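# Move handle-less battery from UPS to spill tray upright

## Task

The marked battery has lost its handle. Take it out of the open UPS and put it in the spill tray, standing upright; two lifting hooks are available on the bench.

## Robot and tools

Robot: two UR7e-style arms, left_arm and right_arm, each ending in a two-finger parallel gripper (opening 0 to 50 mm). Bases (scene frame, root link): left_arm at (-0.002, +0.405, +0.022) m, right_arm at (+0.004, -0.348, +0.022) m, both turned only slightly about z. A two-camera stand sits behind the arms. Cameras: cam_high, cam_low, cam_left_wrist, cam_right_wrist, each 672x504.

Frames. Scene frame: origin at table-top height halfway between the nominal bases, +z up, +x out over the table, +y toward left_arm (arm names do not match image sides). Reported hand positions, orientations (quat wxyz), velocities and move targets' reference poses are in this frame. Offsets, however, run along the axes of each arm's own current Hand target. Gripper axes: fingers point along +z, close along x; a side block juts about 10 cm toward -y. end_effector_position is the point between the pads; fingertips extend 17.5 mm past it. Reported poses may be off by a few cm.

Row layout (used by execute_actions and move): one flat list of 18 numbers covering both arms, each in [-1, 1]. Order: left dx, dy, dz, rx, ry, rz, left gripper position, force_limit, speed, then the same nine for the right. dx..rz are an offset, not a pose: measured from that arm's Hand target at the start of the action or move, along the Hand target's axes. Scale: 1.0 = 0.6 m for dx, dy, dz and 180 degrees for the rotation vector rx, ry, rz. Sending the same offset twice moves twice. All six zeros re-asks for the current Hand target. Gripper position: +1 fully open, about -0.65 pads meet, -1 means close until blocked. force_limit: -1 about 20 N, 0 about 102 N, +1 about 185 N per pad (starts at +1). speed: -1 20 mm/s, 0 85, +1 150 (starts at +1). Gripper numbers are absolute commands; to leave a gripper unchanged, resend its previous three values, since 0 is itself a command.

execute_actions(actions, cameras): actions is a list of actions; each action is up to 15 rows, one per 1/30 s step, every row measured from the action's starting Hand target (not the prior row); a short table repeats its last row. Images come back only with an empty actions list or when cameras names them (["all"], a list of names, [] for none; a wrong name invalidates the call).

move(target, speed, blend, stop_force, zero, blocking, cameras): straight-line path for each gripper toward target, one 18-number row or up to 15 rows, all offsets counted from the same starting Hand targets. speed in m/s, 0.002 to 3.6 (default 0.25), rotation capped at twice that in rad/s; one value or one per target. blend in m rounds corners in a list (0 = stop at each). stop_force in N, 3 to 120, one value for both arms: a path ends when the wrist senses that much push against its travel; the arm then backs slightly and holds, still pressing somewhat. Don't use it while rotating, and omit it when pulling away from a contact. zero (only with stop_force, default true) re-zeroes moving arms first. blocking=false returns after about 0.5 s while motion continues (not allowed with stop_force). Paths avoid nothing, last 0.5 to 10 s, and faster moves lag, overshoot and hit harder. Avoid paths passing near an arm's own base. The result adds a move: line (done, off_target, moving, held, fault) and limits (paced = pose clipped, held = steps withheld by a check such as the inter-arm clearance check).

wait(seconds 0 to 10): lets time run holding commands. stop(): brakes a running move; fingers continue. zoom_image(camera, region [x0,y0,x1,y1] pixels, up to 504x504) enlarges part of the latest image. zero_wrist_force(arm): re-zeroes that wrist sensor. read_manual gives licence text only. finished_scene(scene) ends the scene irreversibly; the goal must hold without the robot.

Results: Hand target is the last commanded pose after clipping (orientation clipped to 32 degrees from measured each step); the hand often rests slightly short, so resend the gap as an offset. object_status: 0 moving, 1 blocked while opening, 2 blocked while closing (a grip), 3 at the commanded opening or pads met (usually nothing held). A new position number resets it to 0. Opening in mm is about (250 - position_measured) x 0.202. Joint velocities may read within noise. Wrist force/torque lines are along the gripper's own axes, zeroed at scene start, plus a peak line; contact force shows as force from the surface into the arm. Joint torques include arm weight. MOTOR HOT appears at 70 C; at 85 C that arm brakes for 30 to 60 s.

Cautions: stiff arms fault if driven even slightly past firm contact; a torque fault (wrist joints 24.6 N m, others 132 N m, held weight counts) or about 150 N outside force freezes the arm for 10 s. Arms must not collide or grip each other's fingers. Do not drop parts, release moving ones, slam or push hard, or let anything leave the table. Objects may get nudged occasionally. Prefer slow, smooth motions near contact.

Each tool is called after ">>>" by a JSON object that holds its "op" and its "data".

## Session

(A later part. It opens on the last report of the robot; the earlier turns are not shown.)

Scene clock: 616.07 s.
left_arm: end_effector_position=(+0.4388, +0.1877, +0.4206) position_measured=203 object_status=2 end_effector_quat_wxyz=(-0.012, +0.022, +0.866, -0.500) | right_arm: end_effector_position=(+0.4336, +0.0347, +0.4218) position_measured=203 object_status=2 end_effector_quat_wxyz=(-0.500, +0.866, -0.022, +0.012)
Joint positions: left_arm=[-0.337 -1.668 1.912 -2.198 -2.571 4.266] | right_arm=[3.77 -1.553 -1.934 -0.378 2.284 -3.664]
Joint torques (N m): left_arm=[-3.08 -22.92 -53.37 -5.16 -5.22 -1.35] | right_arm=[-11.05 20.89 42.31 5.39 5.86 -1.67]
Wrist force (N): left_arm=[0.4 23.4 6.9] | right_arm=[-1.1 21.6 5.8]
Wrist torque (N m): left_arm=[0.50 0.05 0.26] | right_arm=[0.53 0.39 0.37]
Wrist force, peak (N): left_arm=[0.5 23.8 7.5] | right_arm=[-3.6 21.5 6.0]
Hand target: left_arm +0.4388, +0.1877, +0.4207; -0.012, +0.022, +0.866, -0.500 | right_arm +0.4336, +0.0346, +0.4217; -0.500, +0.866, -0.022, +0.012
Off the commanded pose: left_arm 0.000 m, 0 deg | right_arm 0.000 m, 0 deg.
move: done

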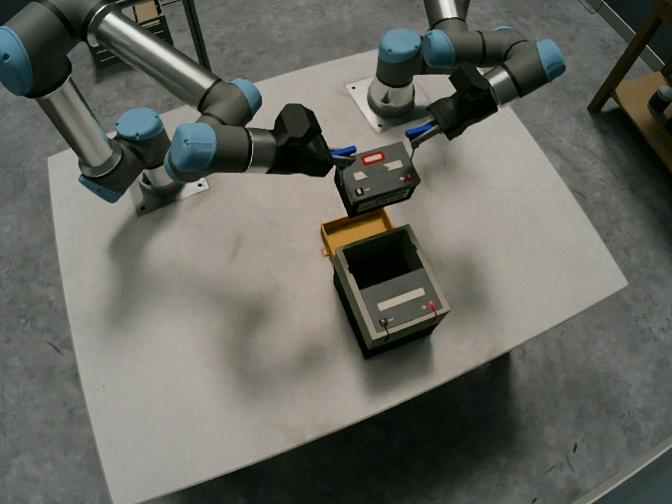

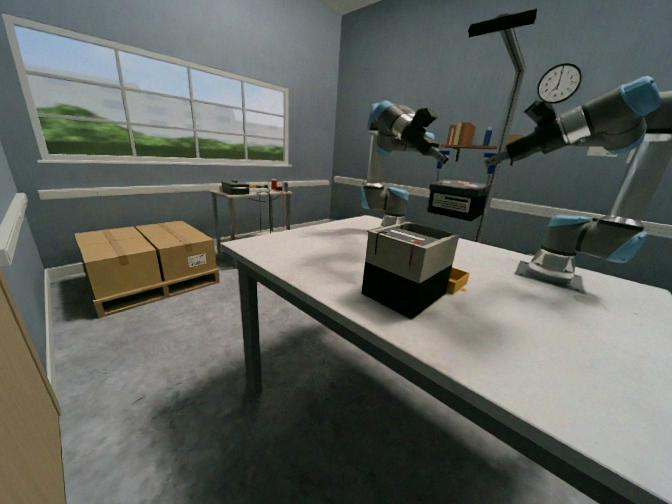

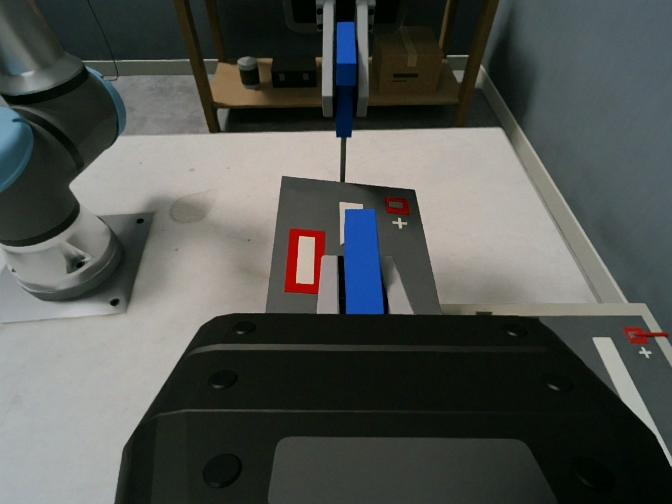

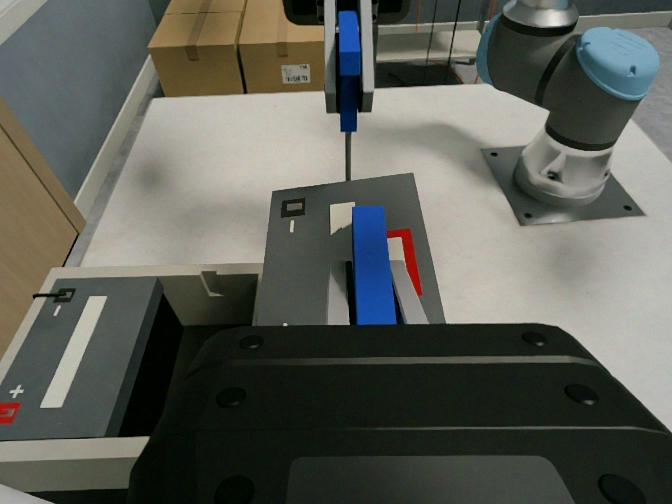

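>>> {"op": "move", "data": {"target": [0,0.2887,0.1667,0,0,0,-1,-0.3,-0.8,0,0.2887,0.1667,0,0,0,-1,-0.3,-0.8], "speed": 0.08, "cameras": ["all"]}}

>>> {"op": "zoom_image", "data": {"camera": "cam_high", "region": [300, 180, 420, 280]}}

>>> {"op": "zoom_image", "data": {"camera": "cam_left_wrist", "region": [50, 150, 350, 340]}}

>>> {"op": "zoom_image", "data": {"camera": "cam_right_wrist", "region": [200, 130, 500, 340]}}

Scene clock: 633.27 s.
left_arm: end_effector_position=(+0.4389, +0.1878, +0.2206) position_measured=203 object_status=2 end_effector_quat_wxyz=(-0.012, +0.022, +0.866, -0.500) | right_arm: end_effector_position=(+0.4333, +0.0345, +0.2217) position_measured=203 object_status=2 end_effector_quat_wxyz=(-0.499, +0.866, -0.022, +0.012)
Joint positions: left_arm=[-0.336 -1.392 2.225 -2.786 -2.572 4.267] | right_arm=[3.77 -1.872 -2.198 0.204 2.284 -3.664]
Joint torques (N m): left_arm=[1.86 -39.13 -41.36 -5.54 -6.07 -2.88] | right_arm=[11.7 41.25 33.26 6.69 2.55 1.26]
Wrist force (N): left_arm=[0.7 21.0 9.6] | right_arm=[-1.5 19.2 8.2]
Wrist torque (N m): left_arm=[0.83 0.00 0.20] | right_arm=[0.76 0.41 0.36]
Wrist force, peak (N): left_arm=[0.8 24.1 12.2] | right_arm=[-1.3 22.1 10.4]
Hand target: left_arm +0.4389, +0.1878, +0.2207; -0.012, +0.022, +0.866, -0.500 | right_arm +0.4333, +0.0345, +0.2217; -0.500, +0.866, -0.022, +0.012
Off the commanded pose: left_arm 0.000 m, 0 deg | right_arm 0.000 m, 0 deg.
move: done

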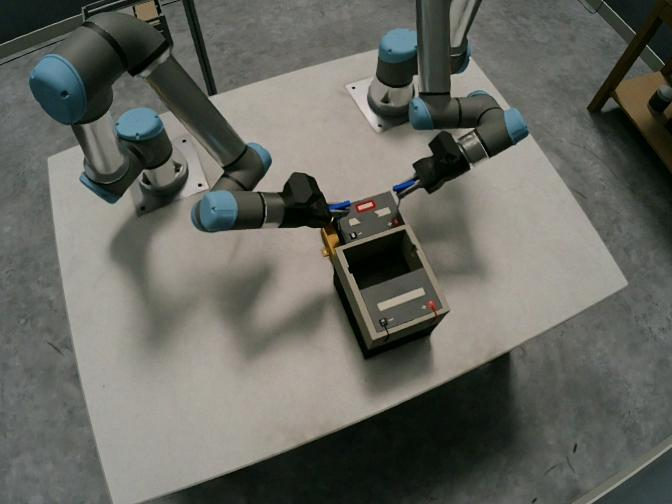

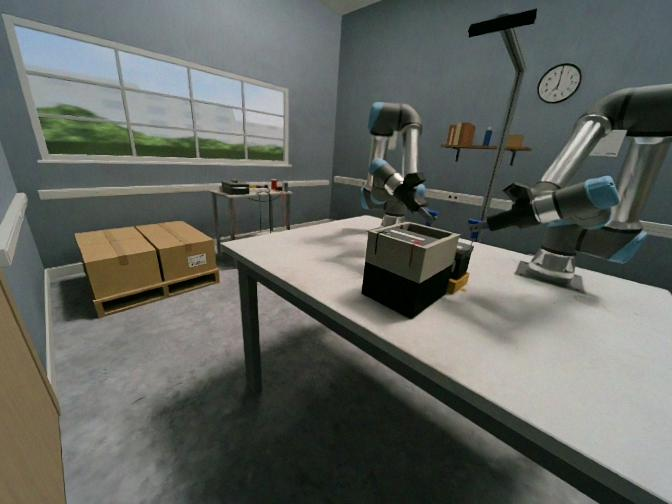

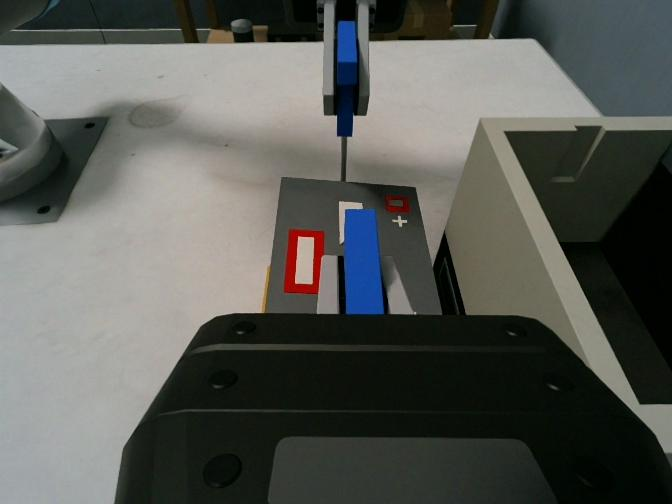

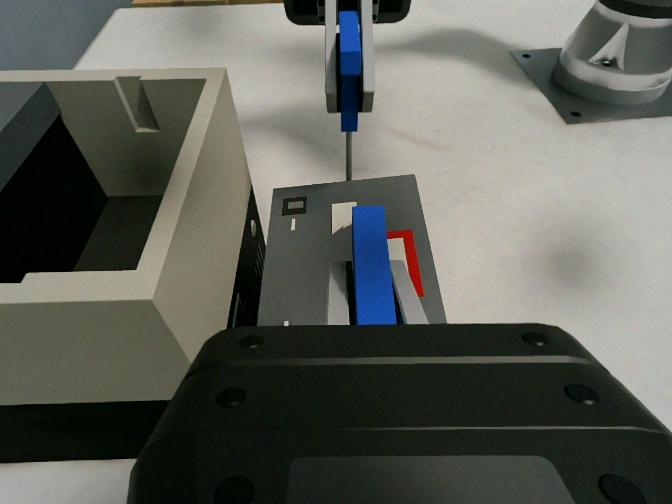

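Scaled by 4.200 from the camera's 672x504 image, which has a finer 960x720 frame.

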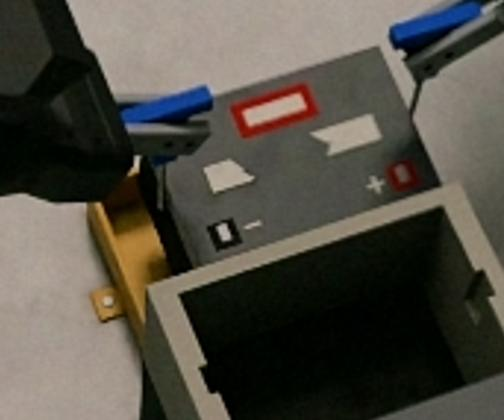

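Scaled by 1.680 from the camera's 672x504 image, which has a finer 960x720 frame.

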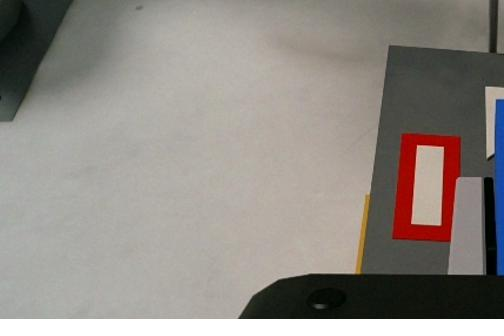

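Scaled by 1.680 from the camera's 672x504 image, which has a finer 960x720 frame.

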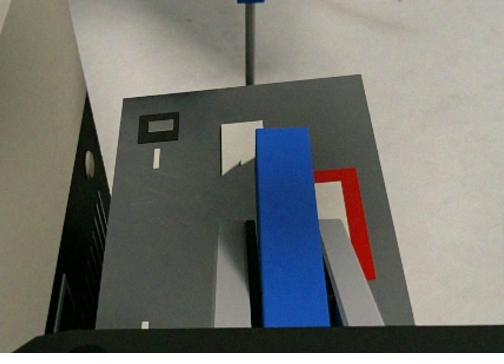

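>>> {"op": "move", "data": {"target": [[0.0003,0.0033,-0.0058,0,0,0,-1,-0.3,-0.8,-0.0003,-0.0033,0.0058,0,0,0,-1,-0.3,-0.8],[0.0003,0.0423,0.0167,0,0,0,-1,-0.3,-0.8,-0.0003,0.0357,0.0283,0,0,0,-1,-0.3,-0.8]], "speed": [0.05,0.05], "cameras": []}}

>>> {"op": "move", "data": {"target": [0,0.036,0.0208,0,0,0,-1,-0.3,-0.8,0,0.036,0.0208,0,0,0,-1,-0.3,-0.8], "speed": 0.012, "stop_force": 7, "cameras": ["cam_high","cam_left_wrist","cam_right_wrist"]}}

>>> {"op": "zoom_image", "data": {"camera": "cam_high", "region": [300, 180, 420, 280]}}

Scene clock: 666.03 s.
left_arm: end_effector_position=(+0.4389, +0.1919, +0.1936) position_measured=203 object_status=2 end_effector_quat_wxyz=(-0.012, +0.022, +0.866, -0.500) | right_arm: end_effector_position=(+0.4332, +0.0385, +0.1946) position_measured=203 object_status=2 end_effector_quat_wxyz=(-0.499, +0.866, -0.022, +0.012)
Joint positions: left_arm=[-0.327 -1.334 2.248 -2.855 -2.575 4.282] | right_arm=[3.778 -1.941 -2.209 0.288 2.279 -3.658]
Joint torques (N m): left_arm=[-7.48 -36.18 -30.52 -1.95 -1.44 -2.98] | right_arm=[-11.2 37.5 18.66 2.93 -0.99 1.85]
Wrist force (N): left_arm=[1.3 1.8 0.8] | right_arm=[-1.4 2.4 -0.3]
Wrist torque (N m): left_arm=[0.28 -0.09 0.15] | right_arm=[0.54 0.41 0.34]
Wrist force, peak (N): left_arm=[0.6 22.5 10.0] | right_arm=[-0.7 20.8 7.1]
Hand target: left_arm +0.4390, +0.1918, +0.1937; -0.012, +0.022, +0.866, -0.500 | right_arm +0.4333, +0.0385, +0.1947; -0.500, +0.866, -0.022, +0.012
Off the commanded pose: left_arm 0.000 m, 0 deg | right_arm 0.000 m, 0 deg.
move: done
No camera images: "cameras" was empty.

Scene clock: 669.10 s.
left_arm: end_effector_position=(+0.4390, +0.1918, +0.1687) position_measured=203 object_status=2 end_effector_quat_wxyz=(-0.012, +0.022, +0.866, -0.500) | right_arm: end_effector_position=(+0.4332, +0.0385, +0.1697) position_measured=203 object_status=2 end_effector_quat_wxyz=(-0.499, +0.866, -0.022, +0.012)
Joint positions: left_arm=[-0.327 -1.272 2.265 -2.934 -2.575 4.282] | right_arm=[3.778 -2.004 -2.218 0.362 2.279 -3.658]
Joint torques (N m): left_arm=[6.5 -41.14 -23.34 -1.37 -2.78 -2.42] | right_arm=[4.97 42.89 19.14 1.22 -0.88 1.67]
Wrist force (N): left_arm=[0.8 1.9 0.9] | right_arm=[-1.2 2.1 -0.3]
Wrist torque (N m): left_arm=[0.28 0.00 0.14] | right_arm=[0.50 0.38 0.33]
Wrist force, peak (N): left_arm=[0.7 2.2 1.1] | right_arm=[-1.4 2.5 -0.2]
Hand target: left_arm +0.4390, +0.1918, +0.1687; -0.012, +0.022, +0.866, -0.500 | right_arm +0.4332, +0.0385, +0.1697; -0.500, +0.866, -0.022, +0.012
Off the commanded pose: left_arm 0.000 m, 0 deg | right_arm 0.000 m, 0 deg.
move: done
Images, in order (width x height): cam_high 672x504, cam_left_wrist 672x504, cam_right_wrist 672x504.

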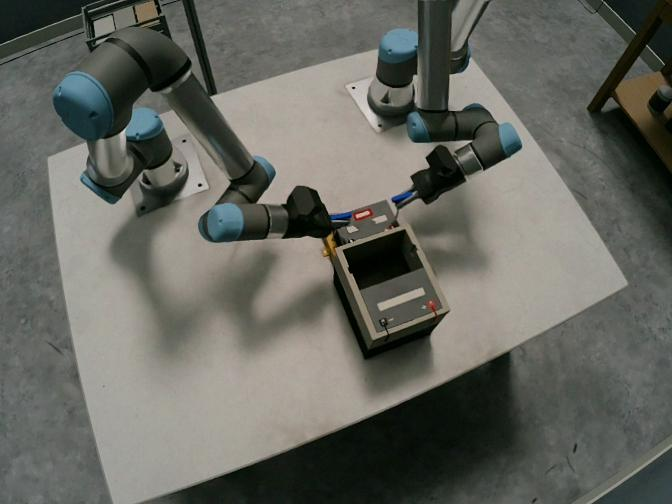

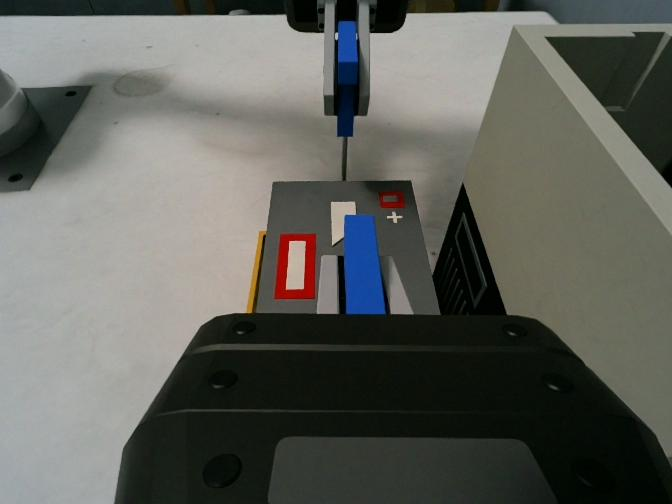

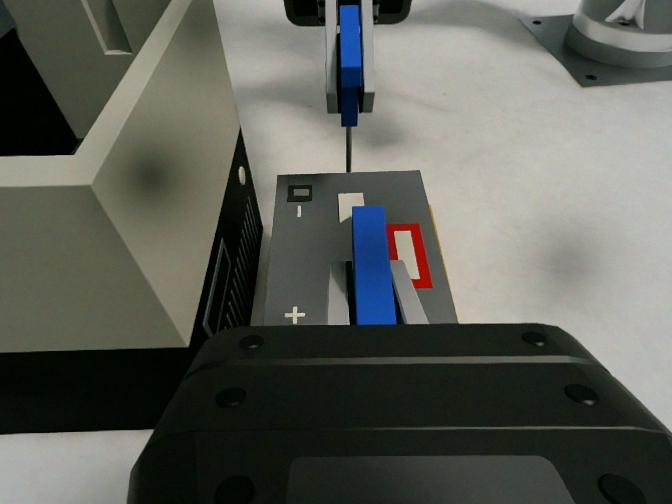

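Scaled by 4.200 from the camera's 672x504 image, which has a finer 960x720 frame.

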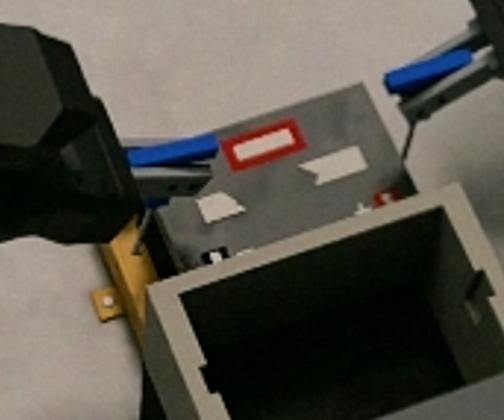

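>>> {"op": "move", "data": {"target": [[0,0.0166,-0.0288,0,0,0,-1,-0.3,-0.8,0,0.0166,-0.0288,0,0,0,-1,-0.3,-0.8],[0,-0.1566,-0.1288,0,0,0,-1,-0.3,-0.8,0,-0.1566,-0.1288,0,0,0,-1,-0.3,-0.8]], "speed": [0.03,0.12], "cameras": ["all"]}}

>>> {"op": "zoom_image", "data": {"camera": "cam_high", "region": [300, 180, 420, 280]}}

>>> {"op": "zoom_image", "data": {"camera": "cam_low", "region": [400, 200, 520, 310]}}

Scene clock: 692.30 s.
left_arm: end_effector_position=(+0.4400, +0.2116, +0.2888) position_measured=203 object_status=2 end_effector_quat_wxyz=(-0.012, +0.022, +0.866, -0.500) | right_arm: end_effector_position=(+0.4324, +0.0187, +0.2897) position_measured=203 object_status=2 end_effector_quat_wxyz=(-0.500, +0.866, -0.022, +0.012)
Joint positions: left_arm=[-0.282 -1.536 2.134 -2.471 -2.59 4.363] | right_arm=[3.742 -1.712 -2.154 -0.016 2.305 -3.69]
Joint torques (N m): left_arm=[2.95 -27.89 -9.64 -3.71 -1.26 -0.6] | right_arm=[0.73 27.64 18.14 3.25 0.62 0]
Wrist force (N): left_arm=[0.6 1.6 0.6] | right_arm=[-1.5 2.3 -0.2]
Wrist torque (N m): left_arm=[0.23 0.02 0.13] | right_arm=[0.53 0.42 0.40]
Wrist force, peak (N): left_arm=[0.9 4.2 2.0] | right_arm=[-1.1 4.2 0.7]
Hand target: left_arm +0.4399, +0.2117, +0.2888; -0.012, +0.022, +0.866, -0.500 | right_arm +0.4324, +0.0186, +0.2898; -0.500, +0.866, -0.022, +0.012
Off the commanded pose: left_arm 0.000 m, 0 deg | right_arm 0.000 m, 0 deg.
move: done

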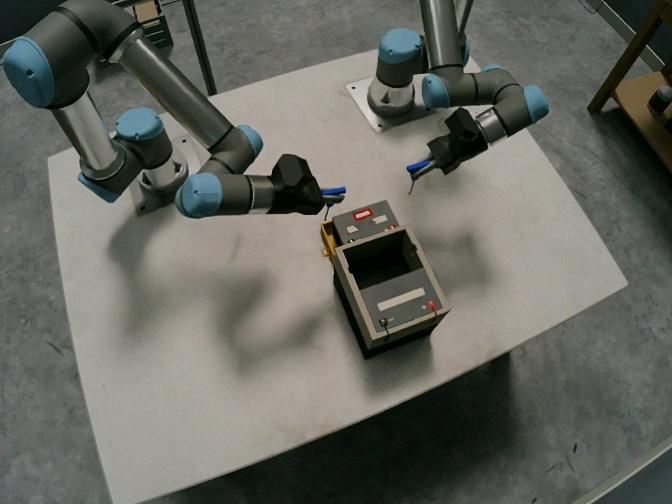

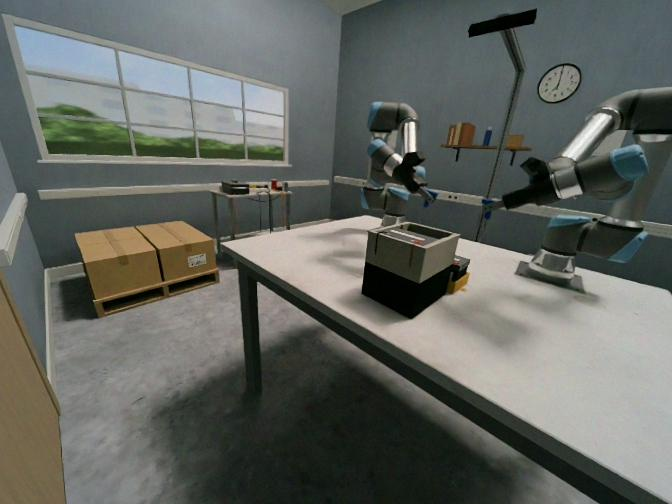

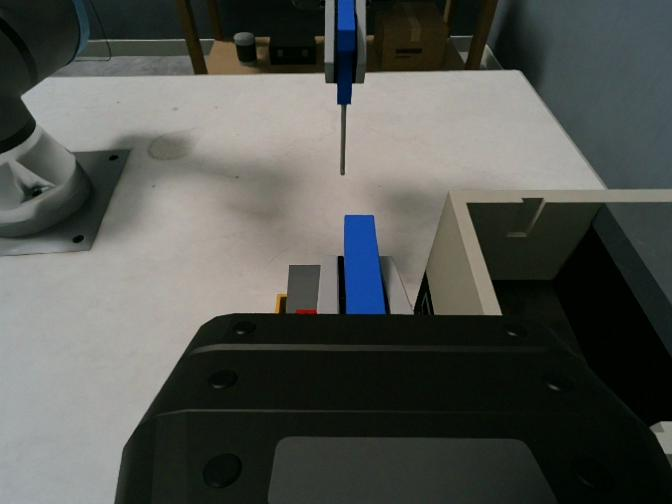

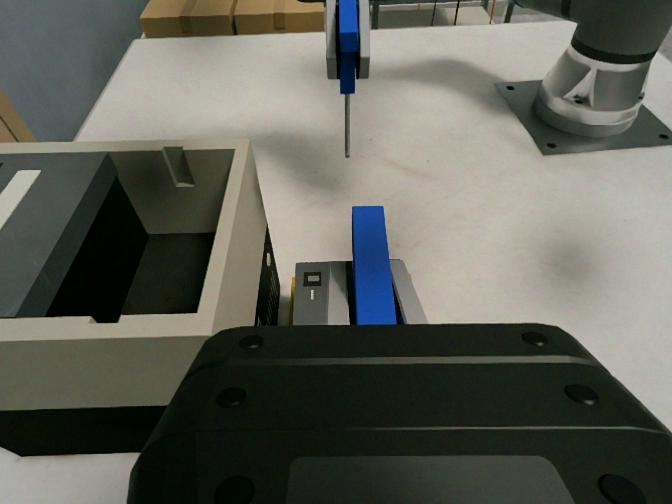

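Scaled by 4.200 from the camera's 672x504 image, which has a finer 960x720 frame.

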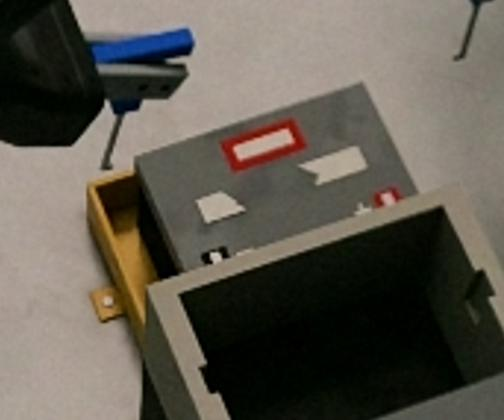

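Scaled by 4.200 from the camera's 672x504 image, which has a finer 960x720 frame.

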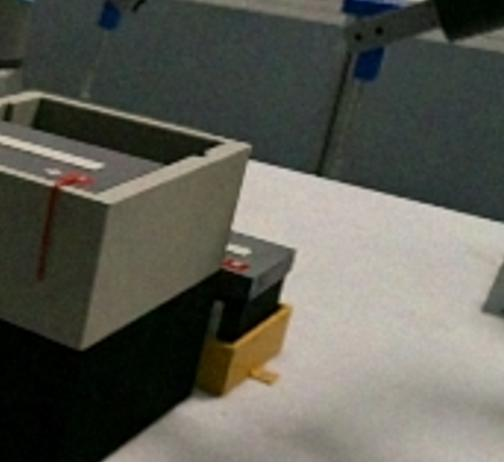

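>>> {"op": "move", "data": {"target": [0,0.18,-0.1,0,0,0,-1,-0.3,-0.8,0,0.18,-0.1,0,0,0,-1,-0.3,-0.8], "speed": 0.25, "cameras": ["cam_high"]}}

>>> {"op": "finished_scene", "data": {"scene": 2}}

Scene clock: 700.53 s.
left_arm: end_effector_position=(+0.4453, +0.3175, +0.2254) position_measured=203 object_status=2 end_effector_quat_wxyz=(-0.012, +0.022, +0.866, -0.500) | right_arm: end_effector_position=(+0.4271, -0.0872, +0.2263) position_measured=203 object_status=2 end_effector_quat_wxyz=(-0.499, +0.866, -0.022, +0.012)
Joint positions: left_arm=[-0.045 -1.449 2.115 -2.14 -2.615 4.825] | right_arm=[3.523 -1.74 -2.309 -0.003 2.455 -3.923]
Joint torques (N m): left_arm=[7.54 -31.6 -8.87 -1.52 -3.31 2.59] | right_arm=[-11.19 35.07 11.39 6.27 2.04 -1.79]
Wrist force (N): left_arm=[0.5 1.7 0.8] | right_arm=[-1.5 2.3 -0.2]
Wrist torque (N m): left_arm=[0.22 0.06 0.28] | right_arm=[0.53 0.43 0.32]
Wrist force, peak (N): left_arm=[1.1 5.7 -1.0] | right_arm=[-1.5 6.2 -1.8]
Hand target: left_arm +0.4452, +0.3176, +0.2253; -0.012, +0.022, +0.866, -0.500 | right_arm +0.4271, -0.0872, +0.2263; -0.500, +0.866, -0.022, +0.012
Off the commanded pose: left_arm 0.000 m, 0 deg | right_arm 0.000 m, 0 deg.
move: done
Images, in order (width x height): cam_high 672x504.

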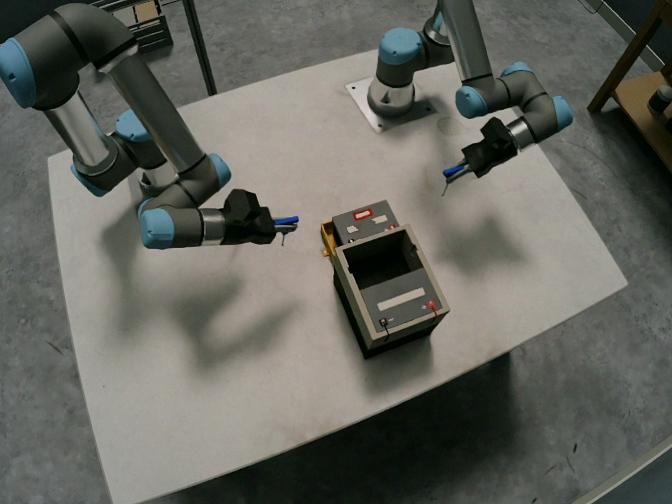

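The scene is finished: the task was done.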